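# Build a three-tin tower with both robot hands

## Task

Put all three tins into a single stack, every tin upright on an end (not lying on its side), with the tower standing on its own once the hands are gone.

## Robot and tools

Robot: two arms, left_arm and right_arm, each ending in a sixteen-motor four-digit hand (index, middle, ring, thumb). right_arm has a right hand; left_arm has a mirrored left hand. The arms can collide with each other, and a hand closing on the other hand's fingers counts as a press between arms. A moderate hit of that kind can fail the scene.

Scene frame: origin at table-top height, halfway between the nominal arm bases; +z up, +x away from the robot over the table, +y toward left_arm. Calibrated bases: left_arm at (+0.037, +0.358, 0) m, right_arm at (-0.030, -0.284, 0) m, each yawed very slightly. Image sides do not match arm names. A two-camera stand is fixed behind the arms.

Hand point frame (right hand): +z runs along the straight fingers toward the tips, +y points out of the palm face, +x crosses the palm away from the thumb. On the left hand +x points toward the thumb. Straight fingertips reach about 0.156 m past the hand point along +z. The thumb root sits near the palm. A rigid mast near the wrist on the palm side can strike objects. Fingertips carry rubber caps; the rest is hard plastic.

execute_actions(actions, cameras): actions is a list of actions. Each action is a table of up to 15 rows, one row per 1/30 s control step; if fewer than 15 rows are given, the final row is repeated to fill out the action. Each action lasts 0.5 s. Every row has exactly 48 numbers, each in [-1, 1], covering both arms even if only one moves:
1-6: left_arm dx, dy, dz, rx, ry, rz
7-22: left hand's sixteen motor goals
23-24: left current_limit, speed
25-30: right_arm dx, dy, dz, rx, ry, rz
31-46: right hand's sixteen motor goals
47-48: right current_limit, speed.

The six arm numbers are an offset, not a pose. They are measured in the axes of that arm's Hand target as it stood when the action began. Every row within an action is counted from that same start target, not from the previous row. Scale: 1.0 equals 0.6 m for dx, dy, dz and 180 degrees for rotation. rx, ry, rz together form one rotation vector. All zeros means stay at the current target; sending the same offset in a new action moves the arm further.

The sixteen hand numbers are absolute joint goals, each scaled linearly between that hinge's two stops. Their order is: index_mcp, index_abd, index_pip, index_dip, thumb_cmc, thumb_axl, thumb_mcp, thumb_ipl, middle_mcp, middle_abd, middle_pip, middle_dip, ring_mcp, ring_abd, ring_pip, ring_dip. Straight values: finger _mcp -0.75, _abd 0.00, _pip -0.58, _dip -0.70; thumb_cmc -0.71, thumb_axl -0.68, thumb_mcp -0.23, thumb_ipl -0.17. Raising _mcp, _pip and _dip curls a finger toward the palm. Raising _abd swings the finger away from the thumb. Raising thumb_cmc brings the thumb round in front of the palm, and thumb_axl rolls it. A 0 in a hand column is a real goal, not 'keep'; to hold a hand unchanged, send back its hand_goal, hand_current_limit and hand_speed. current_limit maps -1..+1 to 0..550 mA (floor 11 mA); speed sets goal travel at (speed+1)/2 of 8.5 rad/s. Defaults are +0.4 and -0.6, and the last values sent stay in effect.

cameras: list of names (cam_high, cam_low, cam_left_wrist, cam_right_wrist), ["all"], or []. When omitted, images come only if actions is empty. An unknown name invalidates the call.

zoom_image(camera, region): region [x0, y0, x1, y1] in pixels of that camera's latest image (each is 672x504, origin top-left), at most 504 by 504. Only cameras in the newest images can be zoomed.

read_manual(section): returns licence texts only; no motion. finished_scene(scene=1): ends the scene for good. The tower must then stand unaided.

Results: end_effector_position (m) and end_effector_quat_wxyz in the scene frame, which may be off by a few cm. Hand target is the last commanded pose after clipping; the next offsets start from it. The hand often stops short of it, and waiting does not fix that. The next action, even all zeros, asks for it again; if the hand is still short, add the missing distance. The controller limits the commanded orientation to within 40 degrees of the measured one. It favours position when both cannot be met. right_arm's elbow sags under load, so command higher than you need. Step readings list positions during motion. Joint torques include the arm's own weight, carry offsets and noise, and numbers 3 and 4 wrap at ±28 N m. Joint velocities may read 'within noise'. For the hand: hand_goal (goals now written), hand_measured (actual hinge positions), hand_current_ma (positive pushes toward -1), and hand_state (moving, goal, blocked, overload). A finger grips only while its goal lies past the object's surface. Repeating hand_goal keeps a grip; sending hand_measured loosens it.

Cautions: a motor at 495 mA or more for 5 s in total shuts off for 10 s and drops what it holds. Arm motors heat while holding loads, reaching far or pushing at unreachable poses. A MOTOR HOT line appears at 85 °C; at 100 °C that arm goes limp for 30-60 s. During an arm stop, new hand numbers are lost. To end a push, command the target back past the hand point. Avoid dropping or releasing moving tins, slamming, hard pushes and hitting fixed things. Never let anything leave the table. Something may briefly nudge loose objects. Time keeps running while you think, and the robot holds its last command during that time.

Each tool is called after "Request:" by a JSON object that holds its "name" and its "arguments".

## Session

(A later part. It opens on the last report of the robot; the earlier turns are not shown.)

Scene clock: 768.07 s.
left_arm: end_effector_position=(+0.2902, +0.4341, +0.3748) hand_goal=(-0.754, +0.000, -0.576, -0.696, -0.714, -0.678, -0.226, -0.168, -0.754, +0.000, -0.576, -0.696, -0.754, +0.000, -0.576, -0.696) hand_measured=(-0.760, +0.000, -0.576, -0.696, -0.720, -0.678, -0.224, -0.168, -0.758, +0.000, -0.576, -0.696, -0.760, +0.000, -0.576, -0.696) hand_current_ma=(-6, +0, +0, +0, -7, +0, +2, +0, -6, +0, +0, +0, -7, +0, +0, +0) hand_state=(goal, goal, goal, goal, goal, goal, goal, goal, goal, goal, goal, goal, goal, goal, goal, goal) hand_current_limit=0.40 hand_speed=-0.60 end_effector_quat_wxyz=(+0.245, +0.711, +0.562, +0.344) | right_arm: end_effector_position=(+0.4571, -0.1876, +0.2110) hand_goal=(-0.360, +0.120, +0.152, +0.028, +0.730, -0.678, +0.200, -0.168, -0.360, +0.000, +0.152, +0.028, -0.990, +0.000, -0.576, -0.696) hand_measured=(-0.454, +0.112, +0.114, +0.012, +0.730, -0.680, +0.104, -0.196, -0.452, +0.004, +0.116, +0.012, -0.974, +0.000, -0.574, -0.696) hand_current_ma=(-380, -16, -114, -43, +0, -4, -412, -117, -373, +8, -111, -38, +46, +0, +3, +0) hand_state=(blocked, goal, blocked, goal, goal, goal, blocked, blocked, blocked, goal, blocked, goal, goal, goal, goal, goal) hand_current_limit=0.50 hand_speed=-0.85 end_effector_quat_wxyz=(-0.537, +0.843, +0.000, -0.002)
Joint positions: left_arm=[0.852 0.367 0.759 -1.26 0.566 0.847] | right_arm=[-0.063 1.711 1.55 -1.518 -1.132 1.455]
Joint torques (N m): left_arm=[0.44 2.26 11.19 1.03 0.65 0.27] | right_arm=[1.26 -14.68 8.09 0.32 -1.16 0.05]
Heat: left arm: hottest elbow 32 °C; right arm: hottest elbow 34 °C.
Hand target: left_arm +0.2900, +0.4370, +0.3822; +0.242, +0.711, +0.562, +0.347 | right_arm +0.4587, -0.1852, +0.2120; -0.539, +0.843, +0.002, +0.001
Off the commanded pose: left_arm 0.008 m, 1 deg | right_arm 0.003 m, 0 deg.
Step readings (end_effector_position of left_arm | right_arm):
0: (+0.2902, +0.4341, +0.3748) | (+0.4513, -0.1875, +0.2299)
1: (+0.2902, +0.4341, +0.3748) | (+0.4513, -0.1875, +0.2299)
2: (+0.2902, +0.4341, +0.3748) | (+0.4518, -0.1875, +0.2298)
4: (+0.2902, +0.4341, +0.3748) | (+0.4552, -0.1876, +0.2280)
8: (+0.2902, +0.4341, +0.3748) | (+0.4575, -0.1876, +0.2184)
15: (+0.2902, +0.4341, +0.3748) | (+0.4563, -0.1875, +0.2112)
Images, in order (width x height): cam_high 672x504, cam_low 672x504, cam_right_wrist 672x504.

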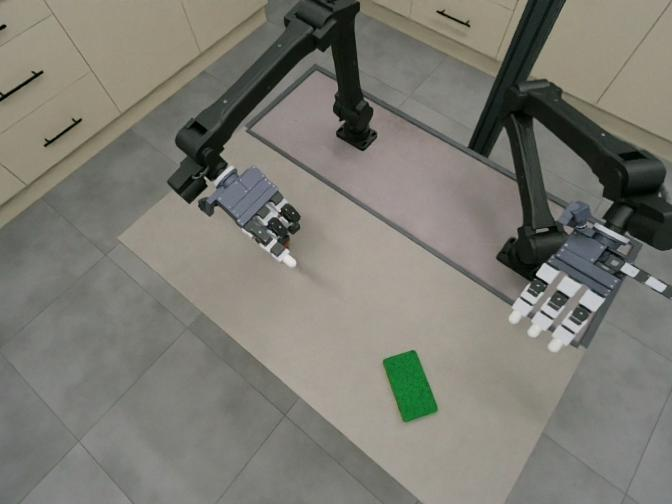

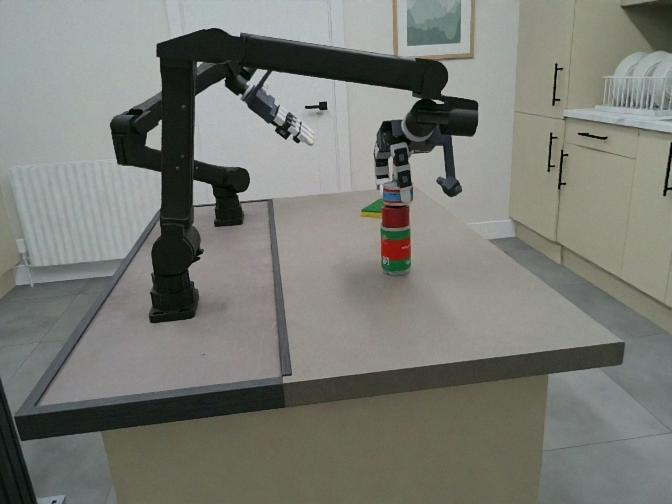

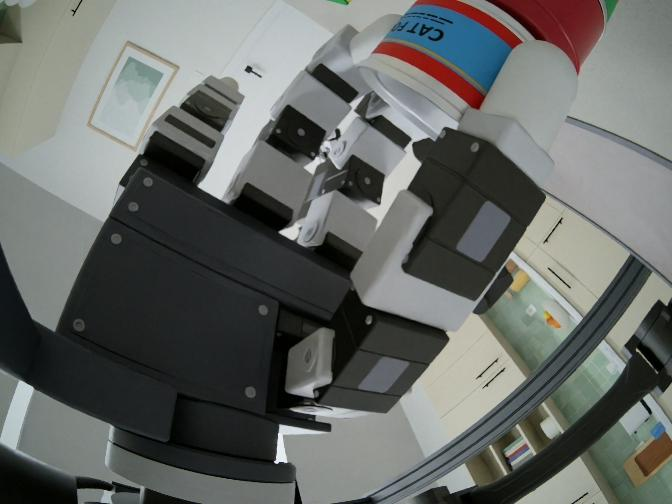

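Request:
{"name": "execute_actions", "arguments": {"actions": [[[0,0,0,0,0,0,-0.754,0,-0.576,-0.696,-0.714,-0.678,-0.226,-0.168,-0.754,0,-0.576,-0.696,-0.754,0,-0.576,-0.696,0.4,-0.6, -0.013,0.0106,0.0049,0,0,0,-0.36,0.12,0.153,0.029,0.73,-0.678,0.2,-0.168,-0.36,0,0.153,0.029,-0.99,0,-0.576,-0.696,0.5,-0.85]]], "cameras": ["cam_low","cam_right_wrist","cam_high"]}}

Request:
{"name": "zoom_image", "arguments": {"camera": "cam_low", "region": [370, 170, 420, 225]}}

Request:
{"name": "zoom_image", "arguments": {"camera": "cam_right_wrist", "region": [470, 0, 640, 130]}}

Request:
{"name": "zoom_image", "arguments": {"camera": "cam_high", "region": [240, 190, 300, 260]}}

Scene clock: 779.23 s.
left_arm: end_effector_position=(+0.2902, +0.4341, +0.3748) hand_goal=(-0.754, +0.000, -0.576, -0.696, -0.714, -0.678, -0.226, -0.168, -0.754, +0.000, -0.576, -0.696, -0.754, +0.000, -0.576, -0.696) hand_measured=(-0.760, +0.000, -0.576, -0.696, -0.720, -0.678, -0.224, -0.168, -0.758, +0.000, -0.576, -0.696, -0.760, +0.000, -0.576, -0.696) hand_current_ma=(-6, +0, +0, +0, -7, +0, +2, +0, -6, +0, +0, +0, -7, +0, +0, +0) hand_state=(goal, goal, goal, goal, goal, goal, goal, goal, goal, goal, goal, goal, goal, goal, goal, goal) hand_current_limit=0.40 hand_speed=-0.60 end_effector_quat_wxyz=(+0.245, +0.711, +0.562, +0.344) | right_arm: end_effector_position=(+0.4528, -0.1869, +0.2015) hand_goal=(-0.360, +0.120, +0.152, +0.028, +0.730, -0.678, +0.200, -0.168, -0.360, +0.000, +0.152, +0.028, -0.990, +0.000, -0.576, -0.696) hand_measured=(-0.448, +0.112, +0.114, +0.010, +0.738, -0.676, +0.104, -0.198, -0.452, +0.004, +0.116, +0.012, -0.974, +0.000, -0.574, -0.696) hand_current_ma=(-352, -16, -114, -46, +20, +3, -413, -123, -373, +8, -112, -38, +46, +0, +3, +0) hand_state=(blocked, goal, blocked, goal, goal, goal, blocked, blocked, blocked, goal, blocked, goal, goal, goal, goal, goal) hand_current_limit=0.50 hand_speed=-0.85 end_effector_quat_wxyz=(-0.539, +0.842, -0.003, -0.006)
Joint positions: left_arm=[0.852 0.367 0.759 -1.26 0.566 0.847] | right_arm=[-0.063 1.71 1.521 -1.5 -1.135 1.455]
Joint torques (N m): left_arm=[0.44 2.2 11.19 1.03 0.65 0.27] | right_arm=[1.2 -16.5 7.1 0.44 -1.04 0.03]
Heat: left arm: hottest elbow 32 °C; right arm: hottest elbow 34 °C.
Hand target: left_arm +0.2900, +0.4370, +0.3822; +0.242, +0.711, +0.562, +0.347 | right_arm +0.4509, -0.1853, +0.2049; -0.539, +0.843, +0.002, +0.001
Off the commanded pose: left_arm 0.008 m, 1 deg | right_arm 0.004 m, 1 deg.
Step readings (end_effector_position of left_arm | right_arm):
0: (+0.2902, +0.4341, +0.3748) | (+0.4571, -0.1876, +0.2110)
1: (+0.2902, +0.4341, +0.3748) | (+0.4571, -0.1876, +0.2109)
2: (+0.2902, +0.4341, +0.3748) | (+0.4569, -0.1875, +0.2099)
4: (+0.2902, +0.4341, +0.3748) | (+0.4556, -0.1875, +0.2064)
8: (+0.2902, +0.4341, +0.3748) | (+0.4526, -0.1870, +0.2020)
15: (+0.2902, +0.4341, +0.3748) | (+0.4528, -0.1869, +0.2015)
Images, in order (width x height): cam_high 672x504, cam_low 672x504, cam_right_wrist 672x504.

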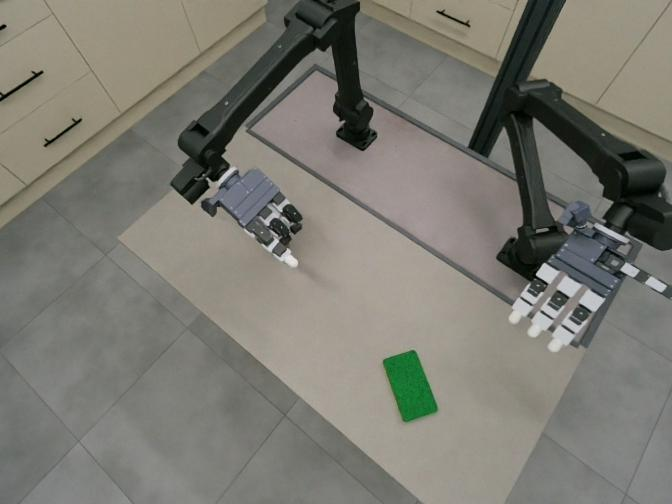

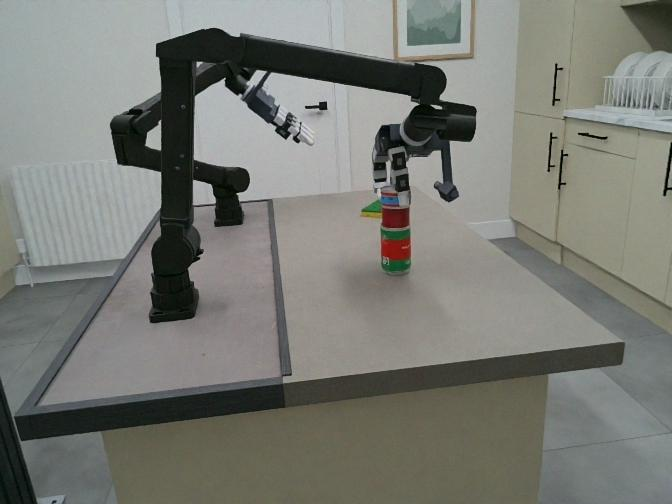

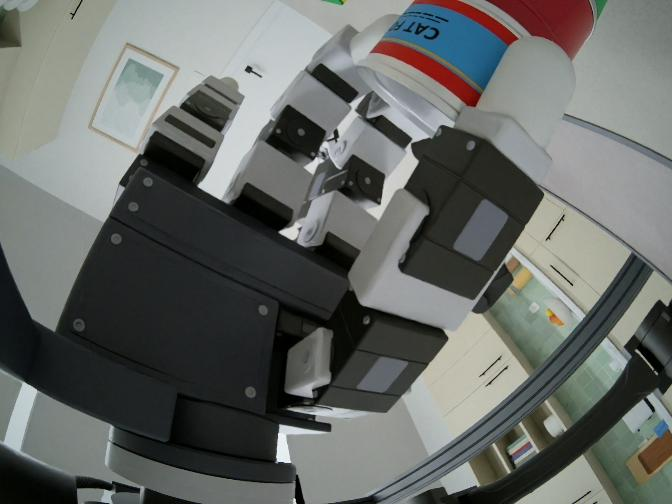

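Scaled by 9.164 from the camera's 672x504 image, which has a finer 960x720 frame.

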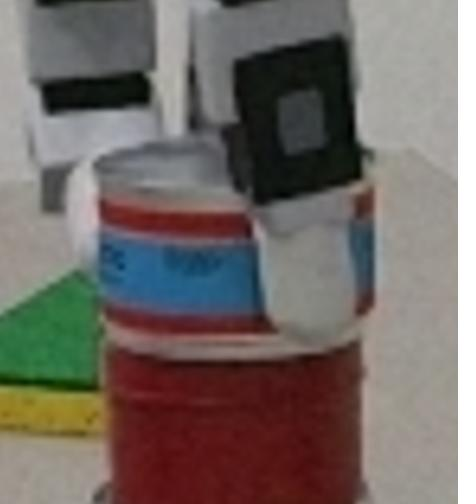

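Scaled by 2.965 from the camera's 672x504 image, which has a finer 960x720 frame.

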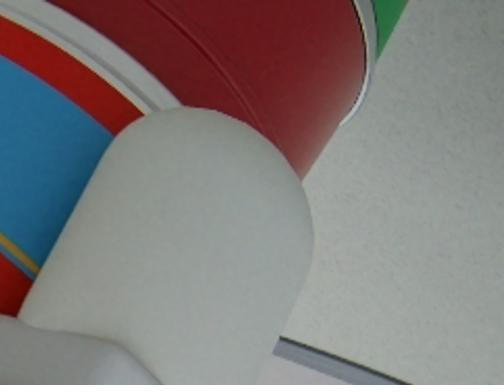

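Scaled by 7.200 from the camera's 672x504 image, which has a finer 960x720 frame.

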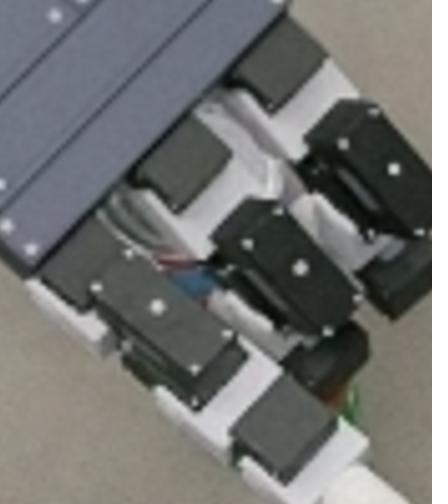

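Request:
{"name": "zoom_image", "arguments": {"camera": "cam_high", "region": [252, 200, 282, 234]}}

Scaled by 14.824 from the camera's 672x504 image, which has a finer 960x720 frame.

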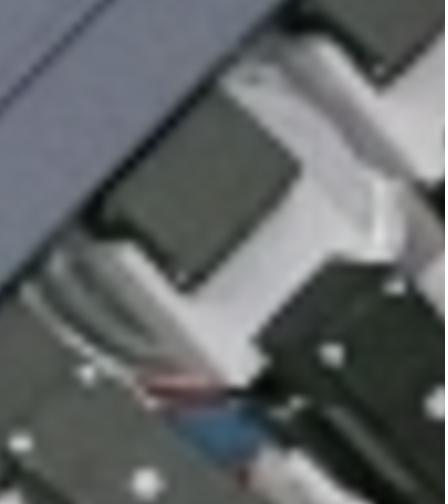

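Request:
{"name": "execute_actions", "arguments": {"actions": [[[0,0,0,0,0,0,-0.754,0,-0.576,-0.696,-0.714,-0.678,-0.226,-0.168,-0.754,0,-0.576,-0.696,-0.754,0,-0.576,-0.696,0.4,-0.6, 0,0.0121,0.0056,0,0,0,-0.36,0.12,0.153,0.029,0.73,-0.678,0.2,-0.168,-0.36,0,0.153,0.029,-0.99,0,-0.576,-0.696,0.5,-0.85]]], "cameras": ["cam_low","cam_right_wrist","cam_high"]}}

Request:
{"name": "zoom_image", "arguments": {"camera": "cam_low", "region": [370, 170, 420, 225]}}

Scene clock: 797.83 s.
left_arm: end_effector_position=(+0.2902, +0.4341, +0.3748) hand_goal=(-0.754, +0.000, -0.576, -0.696, -0.714, -0.678, -0.226, -0.168, -0.754, +0.000, -0.576, -0.696, -0.754, +0.000, -0.576, -0.696) hand_measured=(-0.760, +0.000, -0.576, -0.696, -0.720, -0.678, -0.224, -0.168, -0.758, +0.000, -0.576, -0.696, -0.760, +0.000, -0.576, -0.696) hand_current_ma=(-6, +0, +0, +0, -7, +0, +2, +0, -6, +0, +0, +0, -7, +0, +0, +0) hand_state=(goal, goal, goal, goal, goal, goal, goal, goal, goal, goal, goal, goal, goal, goal, goal, goal) hand_current_limit=0.40 hand_speed=-0.60 end_effector_quat_wxyz=(+0.245, +0.711, +0.562, +0.344) | right_arm: end_effector_position=(+0.4525, -0.1863, +0.2007) hand_goal=(-0.360, +0.120, +0.152, +0.028, +0.730, -0.678, +0.200, -0.168, -0.360, +0.000, +0.152, +0.028, -0.990, +0.000, -0.576, -0.696) hand_measured=(-0.448, +0.112, +0.114, +0.010, +0.738, -0.676, +0.104, -0.198, -0.452, +0.004, +0.116, +0.012, -0.974, +0.000, -0.574, -0.696) hand_current_ma=(-352, -16, -114, -46, +20, +3, -412, -123, -373, +8, -112, -38, +46, +0, +3, +0) hand_state=(blocked, goal, blocked, goal, goal, goal, blocked, blocked, blocked, goal, blocked, goal, goal, goal, goal, goal) hand_current_limit=0.50 hand_speed=-0.85 end_effector_quat_wxyz=(-0.540, +0.841, +0.000, -0.001)
Joint positions: left_arm=[0.852 0.367 0.759 -1.26 0.566 0.847] | right_arm=[-0.063 1.703 1.511 -1.486 -1.139 1.455]
Joint torques (N m): left_arm=[0.44 2.26 11.21 1.03 0.65 0.27] | right_arm=[1.26 -15.21 6.69 0.59 -0.88 0.03]
Heat: left arm: hottest elbow 32 °C; right arm: hottest elbow 33 °C.
Hand target: left_arm +0.2900, +0.4370, +0.3822; +0.242, +0.711, +0.562, +0.347 | right_arm +0.4511, -0.1853, +0.1969; -0.539, +0.843, +0.003, +0.001
Off the commanded pose: left_arm 0.008 m, 1 deg | right_arm 0.004 m, 0 deg.
Step readings (end_effector_position of left_arm | right_arm):
0: (+0.2902, +0.4341, +0.3748) | (+0.4528, -0.1869, +0.2015)
1: (+0.2902, +0.4341, +0.3748) | (+0.4528, -0.1869, +0.2015)
2: (+0.2902, +0.4341, +0.3748) | (+0.4528, -0.1869, +0.2011)
4: (+0.2902, +0.4341, +0.3748) | (+0.4527, -0.1866, +0.2008)
8: (+0.2902, +0.4341, +0.3748) | (+0.4524, -0.1864, +0.2007)
15: (+0.2902, +0.4341, +0.3748) | (+0.4524, -0.1863, +0.2007)
Images, in order (width x height): cam_high 672x504, cam_low 672x504, cam_right_wrist 672x504.

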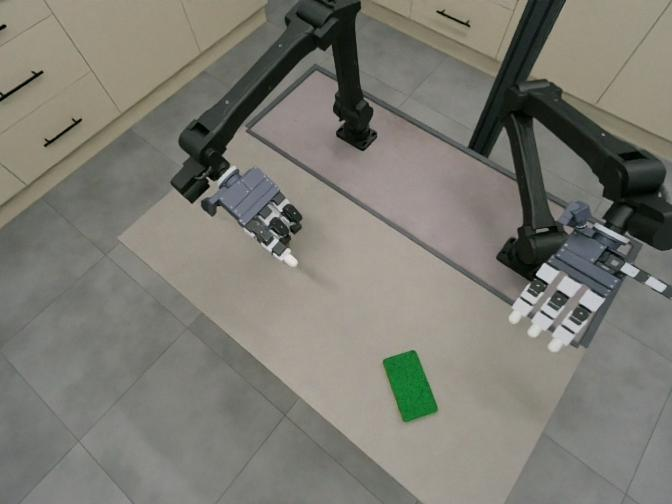

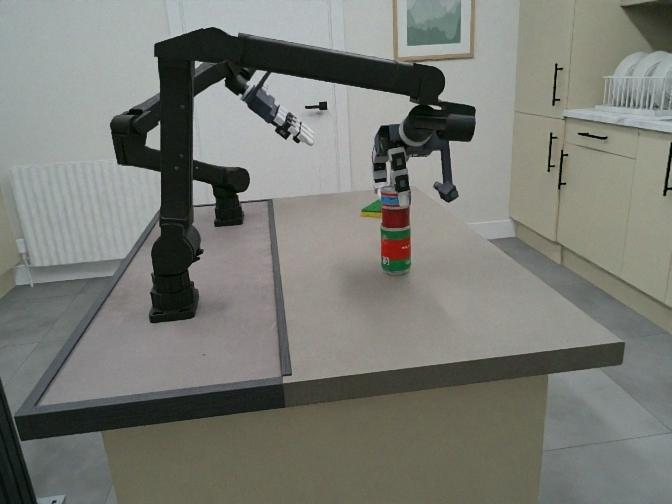

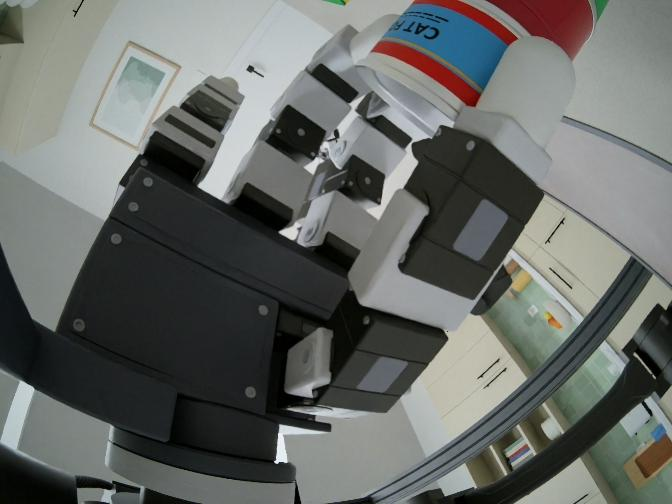

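Scaled by 9.164 from the camera's 672x504 image, which has a finer 960x720 frame.

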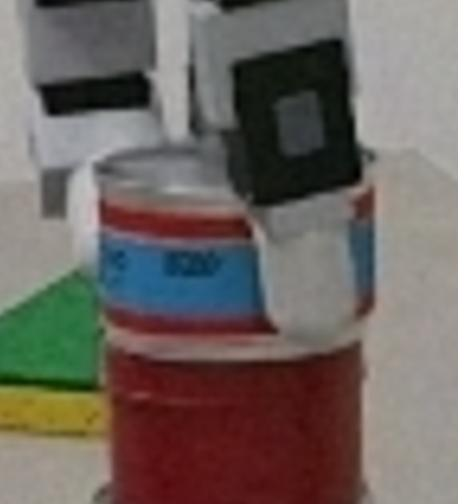

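Request:
{"name": "execute_actions", "arguments": {"actions": [[[0,0,0,0,0,0,-0.754,0,-0.576,-0.696,-0.714,-0.678,-0.226,-0.168,-0.754,0,-0.576,-0.696,-0.754,0,-0.576,-0.696,0.4,-0.6, 0,0,0,0,0,0,-0.46,0.12,0.115,0.012,0.735,-0.678,0.105,-0.195,-0.465,0,0.118,0.014,-0.99,0,-0.576,-0.696,0.5,-0.92]],[[0,0,0,0,0,0,-0.754,0,-0.576,-0.696,-0.714,-0.678,-0.226,-0.168,-0.754,0,-0.576,-0.696,-0.754,0,-0.576,-0.696,0.4,-0.6, 0,0,0,0,0,0,-0.52,0.12,0.115,0.012,0.735,-0.678,0.04,-0.195,-0.525,0,0.118,0.014,-0.99,0,-0.576,-0.696,0.5,-0.9]],[[0,0,0,0,0,0,-0.754,0,-0.576,-0.696,-0.714,-0.678,-0.226,-0.168,-0.754,0,-0.576,-0.696,-0.754,0,-0.576,-0.696,0.4,-0.6, 0,0,0,0,0,0,-0.65,0.12,0.115,0.012,0.735,-0.678,-0.05,-0.195,-0.65,0,0.118,0.014,-0.99,0,-0.576,-0.696,0.5,-0.85]]], "cameras": ["cam_low","cam_right_wrist","cam_high"]}}

Request:
{"name": "zoom_image", "arguments": {"camera": "cam_low", "region": [350, 160, 440, 280]}}

Scene clock: 804.53 s.
left_arm: end_effector_position=(+0.2902, +0.4341, +0.3748) hand_goal=(-0.754, +0.000, -0.576, -0.696, -0.714, -0.678, -0.226, -0.168, -0.754, +0.000, -0.576, -0.696, -0.754, +0.000, -0.576, -0.696) hand_measured=(-0.760, +0.000, -0.576, -0.696, -0.720, -0.678, -0.224, -0.168, -0.758, +0.000, -0.576, -0.696, -0.760, +0.000, -0.576, -0.696) hand_current_ma=(-6, +0, +0, +0, -7, +0, +2, +0, -6, +0, +0, +0, -7, +0, +0, +0) hand_state=(goal, goal, goal, goal, goal, goal, goal, goal, goal, goal, goal, goal, goal, goal, goal, goal) hand_current_limit=0.40 hand_speed=-0.60 end_effector_quat_wxyz=(+0.245, +0.711, +0.562, +0.344) | right_arm: end_effector_position=(+0.4504, -0.1866, +0.1955) hand_goal=(-0.650, +0.120, +0.114, +0.012, +0.734, -0.678, -0.050, -0.196, -0.650, +0.000, +0.118, +0.014, -0.990, +0.000, -0.576, -0.696) hand_measured=(-0.634, +0.116, +0.112, +0.010, +0.736, -0.676, -0.046, -0.198, -0.634, +0.002, +0.116, +0.014, -0.974, +0.000, -0.574, -0.696) hand_current_ma=(+46, -4, -4, -3, +3, +3, +9, -3, +44, +4, -4, -1, +46, +0, +3, +0) hand_state=(goal, goal, goal, goal, goal, goal, goal, goal, goal, goal, goal, goal, goal, goal, goal, goal) hand_current_limit=0.50 hand_speed=-0.85 end_effector_quat_wxyz=(-0.539, +0.842, -0.001, -0.003)
Joint positions: left_arm=[0.852 0.367 0.759 -1.26 0.566 0.847] | right_arm=[-0.063 1.703 1.497 -1.476 -1.136 1.455]
Joint torques (N m): left_arm=[0.38 2.26 11.19 1.03 0.65 0.27] | right_arm=[1.26 -15.15 7.73 0.35 -1 0.03]
Heat: left arm: hottest elbow 32 °C; right arm: hottest elbow 33 °C.
Hand target: left_arm +0.2900, +0.4370, +0.3822; +0.242, +0.711, +0.562, +0.347 | right_arm +0.4510, -0.1852, +0.1970; -0.539, +0.843, +0.003, +0.001
Off the commanded pose: left_arm 0.008 m, 1 deg | right_arm 0.002 m, 1 deg.
Step readings (end_effector_position of left_arm | right_arm):
0: (+0.2902, +0.4341, +0.3748) | (+0.4525, -0.1863, +0.2007)
1: (+0.2902, +0.4341, +0.3748) | (+0.4525, -0.1863, +0.2007)
2: (+0.2902, +0.4341, +0.3748) | (+0.4525, -0.1862, +0.2007)
4: (+0.2902, +0.4341, +0.3748) | (+0.4525, -0.1862, +0.2009)
8: (+0.2902, +0.4341, +0.3748) | (+0.4525, -0.1861, +0.2010)
15: (+0.2902, +0.4341, +0.3748) | (+0.4520, -0.1861, +0.1982)
16: (+0.2902, +0.4341, +0.3748) | (+0.4520, -0.1861, +0.1981)
17: (+0.2902, +0.4341, +0.3748) | (+0.4520, -0.1863, +0.1978)
19: (+0.2902, +0.4341, +0.3748) | (+0.4515, -0.1865, +0.1968)
23: (+0.2902, +0.4341, +0.3748) | (+0.4504, -0.1866, +0.1955)
30: (+0.2902, +0.4341, +0.3748) | (+0.4504, -0.1866, +0.1955)
31: (+0.2902, +0.4341, +0.3748) | (+0.4504, -0.1866, +0.1955)
32: (+0.2902, +0.4341, +0.3748) | (+0.4504, -0.1866, +0.1955)
34: (+0.2902, +0.4341, +0.3748) | (+0.4504, -0.1866, +0.1955)
38: (+0.2902, +0.4341, +0.3748) | (+0.4504, -0.1866, +0.1955)
45: (+0.2902, +0.4341, +0.3748) | (+0.4504, -0.1866, +0.1955)
Images, in order (width x height): cam_high 672x504, cam_low 672x504, cam_right_wrist 672x504.

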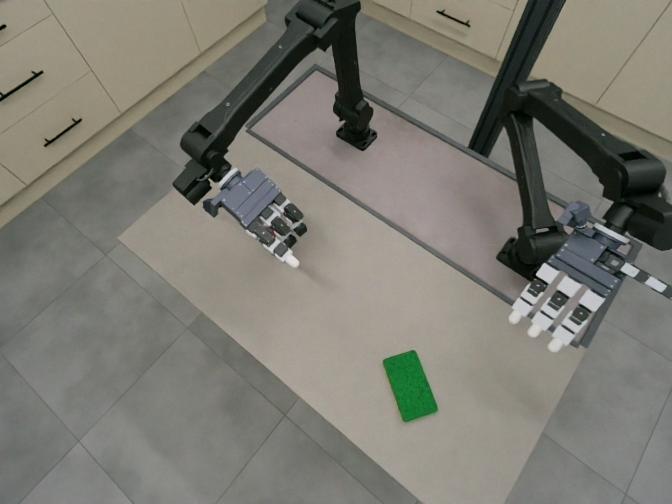

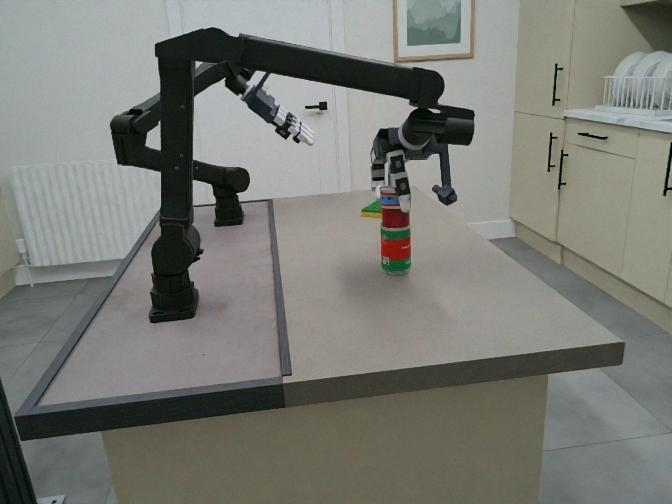

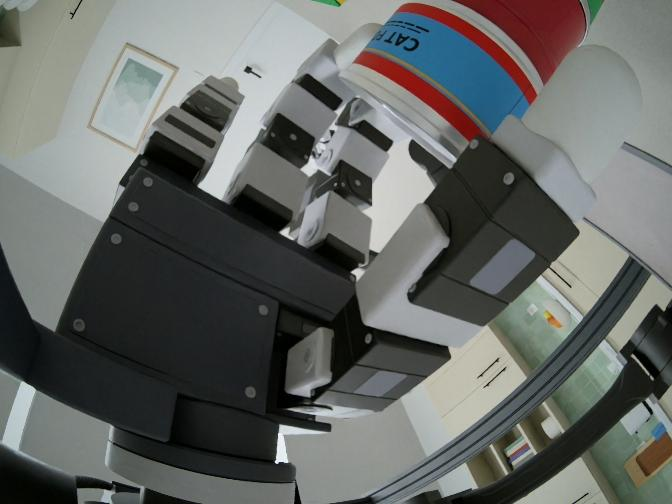

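Scaled by 4.200 from the camera's 672x504 image, which has a finer 960x720 frame.

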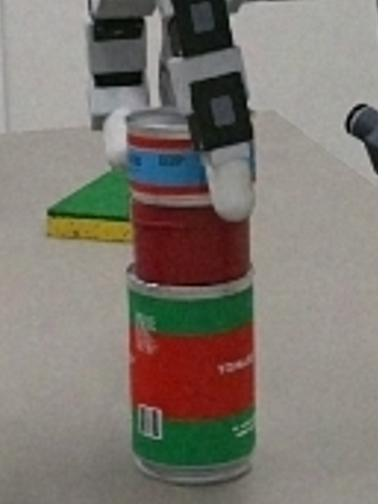

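Request:
{"name": "execute_actions", "arguments": {"actions": [[[0,0,0,0,0,0,-0.754,0,-0.576,-0.696,-0.714,-0.678,-0.226,-0.168,-0.754,0,-0.576,-0.696,-0.754,0,-0.576,-0.696,0.4,-0.6, 0,0,0,0,0,0,-0.9,0.05,0.153,0.029,0.71,-0.678,-0.2,-0.168,-0.9,0,0.153,0.029,-0.99,0,-0.576,-0.696,0.4,-0.75]],[[0,0,0,0,0,0,-0.754,0,-0.576,-0.696,-0.714,-0.678,-0.226,-0.168,-0.754,0,-0.576,-0.696,-0.754,0,-0.576,-0.696,0.4,-0.6, 0,-0.0604,-0.0282,0,0,0,-0.9,0.05,0.153,0.029,0.71,-0.678,-0.2,-0.168,-0.9,0,0.153,0.029,-0.99,0,-0.576,-0.696,0.4,-0.75]],[[0,0,0,0,0,0,-0.754,0,-0.576,-0.696,-0.714,-0.678,-0.226,-0.168,-0.754,0,-0.576,-0.696,-0.754,0,-0.576,-0.696,0.4,-0.6, 0,-0.0604,-0.0282,0,0,0,-0.9,0.05,0.153,0.029,0.71,-0.678,-0.2,-0.168,-0.9,0,0.153,0.029,-0.99,0,-0.576,-0.696,0.4,-0.75]]], "cameras": ["cam_low","cam_right_wrist","cam_high"]}}

Scene clock: 811.73 s.
left_arm: end_effector_position=(+0.2902, +0.4341, +0.3748) hand_goal=(-0.754, +0.000, -0.576, -0.696, -0.714, -0.678, -0.226, -0.168, -0.754, +0.000, -0.576, -0.696, -0.754, +0.000, -0.576, -0.696) hand_measured=(-0.760, +0.000, -0.576, -0.696, -0.720, -0.678, -0.224, -0.168, -0.758, +0.000, -0.576, -0.696, -0.760, +0.000, -0.576, -0.696) hand_current_ma=(-6, +0, +0, +0, -7, +0, +2, +0, -6, +0, +0, +0, -7, +0, +0, +0) hand_state=(goal, goal, goal, goal, goal, goal, goal, goal, goal, goal, goal, goal, goal, goal, goal, goal) hand_current_limit=0.40 hand_speed=-0.60 end_effector_quat_wxyz=(+0.245, +0.711, +0.562, +0.344) | right_arm: end_effector_position=(+0.4415, -0.1865, +0.2493) hand_goal=(-0.900, +0.050, +0.152, +0.028, +0.710, -0.678, -0.200, -0.168, -0.900, +0.000, +0.152, +0.028, -0.990, +0.000, -0.576, -0.696) hand_measured=(-0.882, +0.054, +0.150, +0.026, +0.712, -0.676, -0.194, -0.170, -0.882, +0.002, +0.150, +0.026, -0.974, +0.000, -0.574, -0.696) hand_current_ma=(+52, +4, -2, -5, +4, +3, +14, -3, +50, +4, -2, -5, +46, +0, +3, +0) hand_state=(goal, goal, goal, goal, goal, goal, goal, goal, goal, goal, goal, goal, goal, goal, goal, goal) hand_current_limit=0.40 hand_speed=-0.75 end_effector_quat_wxyz=(-0.539, +0.842, -0.013, -0.022)
Joint positions: left_arm=[0.852 0.367 0.759 -1.26 0.566 0.847] | right_arm=[-0.063 1.687 1.613 -1.653 -1.134 1.455]
Joint torques (N m): left_arm=[0.44 2.26 11.19 1.02 0.65 0.27] | right_arm=[1.14 -16.15 12.53 -0.68 -1.09 0.05]
Heat: left arm: hottest elbow 32 °C; right arm: hottest elbow 33 °C.
Hand target: left_arm +0.2900, +0.4370, +0.3822; +0.242, +0.711, +0.562, +0.347 | right_arm +0.4506, -0.1855, +0.2768; -0.539, +0.843, +0.002, +0.001
Off the commanded pose: left_arm 0.008 m, 1 deg | right_arm 0.029 m, 3 deg.
Step readings (end_effector_position of left_arm | right_arm):
0: (+0.2902, +0.4341, +0.3748) | (+0.4504, -0.1866, +0.1955)
1: (+0.2902, +0.4341, +0.3748) | (+0.4504, -0.1866, +0.1955)
2: (+0.2902, +0.4341, +0.3748) | (+0.4504, -0.1867, +0.1955)
4: (+0.2902, +0.4341, +0.3748) | (+0.4504, -0.1867, +0.1955)
8: (+0.2902, +0.4341, +0.3748) | (+0.4504, -0.1867, +0.1955)
15: (+0.2902, +0.4341, +0.3748) | (+0.4504, -0.1867, +0.1955)
16: (+0.2902, +0.4341, +0.3748) | (+0.4504, -0.1867, +0.1955)
17: (+0.2902, +0.4341, +0.3748) | (+0.4500, -0.1866, +0.1956)
19: (+0.2902, +0.4341, +0.3748) | (+0.4465, -0.1865, +0.1962)
23: (+0.2902, +0.4341, +0.3748) | (+0.4397, -0.1861, +0.1986)
30: (+0.2902, +0.4341, +0.3748) | (+0.4402, -0.1862, +0.2046)
31: (+0.2902, +0.4341, +0.3748) | (+0.4404, -0.1862, +0.2053)
32: (+0.2902, +0.4341, +0.3748) | (+0.4398, -0.1863, +0.2070)
34: (+0.2902, +0.4341, +0.3748) | (+0.4386, -0.1863, +0.2132)
38: (+0.2902, +0.4341, +0.3748) | (+0.4418, -0.1865, +0.2319)
45: (+0.2902, +0.4341, +0.3748) | (+0.4429, -0.1865, +0.2490)
Images, in order (width x height): cam_high 672x504, cam_low 672x504, cam_right_wrist 672x504.

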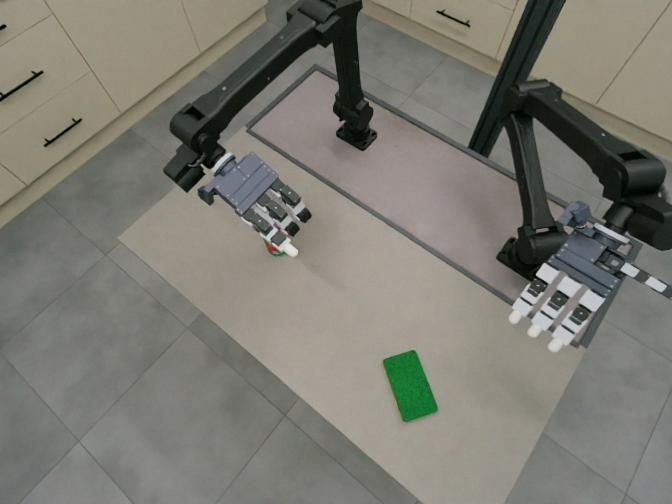

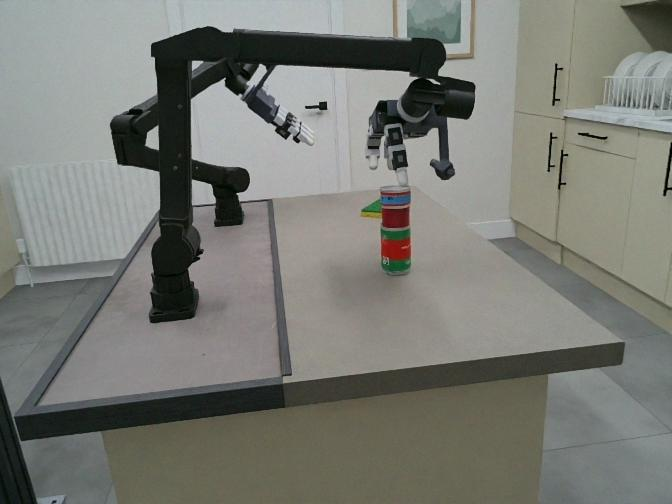

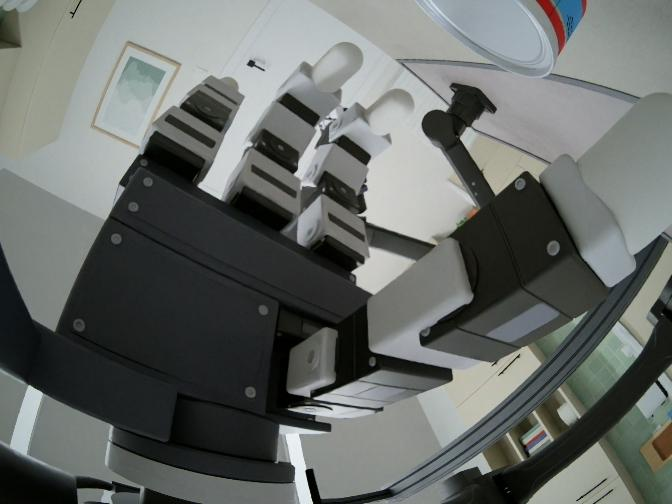

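Request:
{"name": "execute_actions", "arguments": {"actions": [[[0,0,0,0,0,0,-0.754,0,-0.576,-0.696,-0.714,-0.678,-0.226,-0.168,-0.754,0,-0.576,-0.696,-0.754,0,-0.576,-0.696,0.4,-0.6, -0.03,-0.0604,-0.0282,0,0,0,-0.9,0.05,0.153,0.029,0.71,-0.678,-0.2,-0.168,-0.9,0,0.153,0.029,-0.99,0,-0.576,-0.696,0.4,-0.75]]], "cameras": ["cam_low"]}}

Request:
{"name": "zoom_image", "arguments": {"camera": "cam_low", "region": [350, 140, 440, 280]}}

Scene clock: 816.40 s.
left_arm: end_effector_position=(+0.2902, +0.4341, +0.3748) hand_goal=(-0.754, +0.000, -0.576, -0.696, -0.714, -0.678, -0.226, -0.168, -0.754, +0.000, -0.576, -0.696, -0.754, +0.000, -0.576, -0.696) hand_measured=(-0.760, +0.000, -0.576, -0.696, -0.720, -0.678, -0.224, -0.168, -0.758, +0.000, -0.576, -0.696, -0.760, +0.000, -0.576, -0.696) hand_current_ma=(-6, +0, +0, +0, -7, +0, +2, +0, -6, +0, +0, +0, -7, +0, +0, +0) hand_state=(goal, goal, goal, goal, goal, goal, goal, goal, goal, goal, goal, goal, goal, goal, goal, goal) hand_current_limit=0.40 hand_speed=-0.60 end_effector_quat_wxyz=(+0.245, +0.711, +0.562, +0.344) | right_arm: end_effector_position=(+0.4274, -0.1859, +0.2906) hand_goal=(-0.900, +0.050, +0.152, +0.028, +0.710, -0.678, -0.200, -0.168, -0.900, +0.000, +0.152, +0.028, -0.990, +0.000, -0.576, -0.696) hand_measured=(-0.882, +0.052, +0.150, +0.026, +0.712, -0.676, -0.194, -0.170, -0.882, +0.002, +0.150, +0.026, -0.974, +0.000, -0.574, -0.696) hand_current_ma=(+51, +4, -2, -5, +3, +3, +14, -3, +49, +4, -2, -5, +46, +0, +3, +0) hand_state=(goal, goal, goal, goal, goal, goal, goal, goal, goal, goal, goal, goal, goal, goal, goal, goal) hand_current_limit=0.40 hand_speed=-0.75 end_effector_quat_wxyz=(-0.537, +0.843, -0.012, -0.006)
Joint positions: left_arm=[0.852 0.367 0.759 -1.26 0.566 0.847] | right_arm=[-0.063 1.617 1.639 -1.685 -1.132 1.494]
Joint torques (N m): left_arm=[0.38 2.2 11.18 1.03 0.65 0.27] | right_arm=[1.08 -14.56 12.33 -0.4 -1.02 0.15]
Heat: left arm: hottest elbow 32 °C; right arm: hottest elbow 33 °C.
Hand target: left_arm +0.2900, +0.4370, +0.3822; +0.242, +0.711, +0.562, +0.347 | right_arm +0.4324, -0.1858, +0.3167; -0.539, +0.843, +0.002, +0.001
Off the commanded pose: left_arm 0.008 m, 1 deg | right_arm 0.027 m, 2 deg.
joint sent to its limit (right arm) — joint 4 (wrist pitch), lower limit. The joint targets still meet the commanded pose.
Step readings (end_effector_position of left_arm | right_arm):
0: (+0.2902, +0.4341, +0.3748) | (+0.4415, -0.1865, +0.2493)
1: (+0.2902, +0.4341, +0.3748) | (+0.4414, -0.1865, +0.2493)
2: (+0.2902, +0.4341, +0.3748) | (+0.4408, -0.1864, +0.2501)
4: (+0.2902, +0.4341, +0.3748) | (+0.4381, -0.1863, +0.2525)
8: (+0.2902, +0.4341, +0.3748) | (+0.4309, -0.1860, +0.2652)
15: (+0.2902, +0.4341, +0.3748) | (+0.4274, -0.1858, +0.2893)
Images, in order (width x height): cam_low 672x504.

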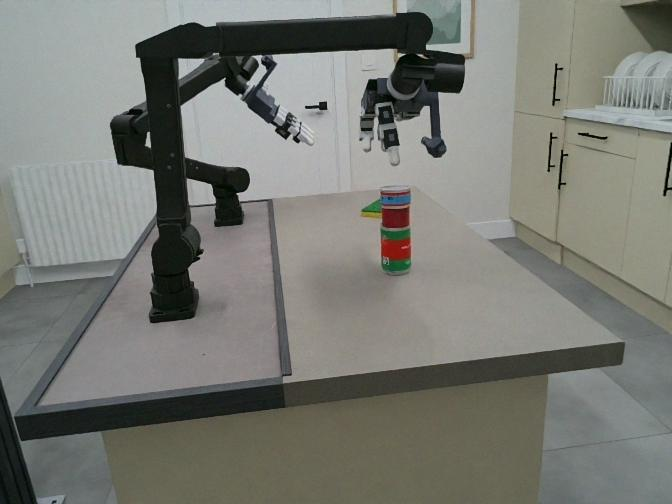

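Scaled by 3.600 from the camera's 672x504 image, which has a finer 960x720 frame.

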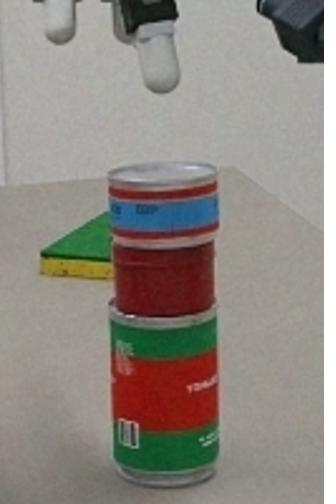

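The tower of three is standing on its own, and the hand is clear of it.

Request:
{"name": "finished_scene", "arguments": {"scene": 1}}

The scene is finished: the task was done.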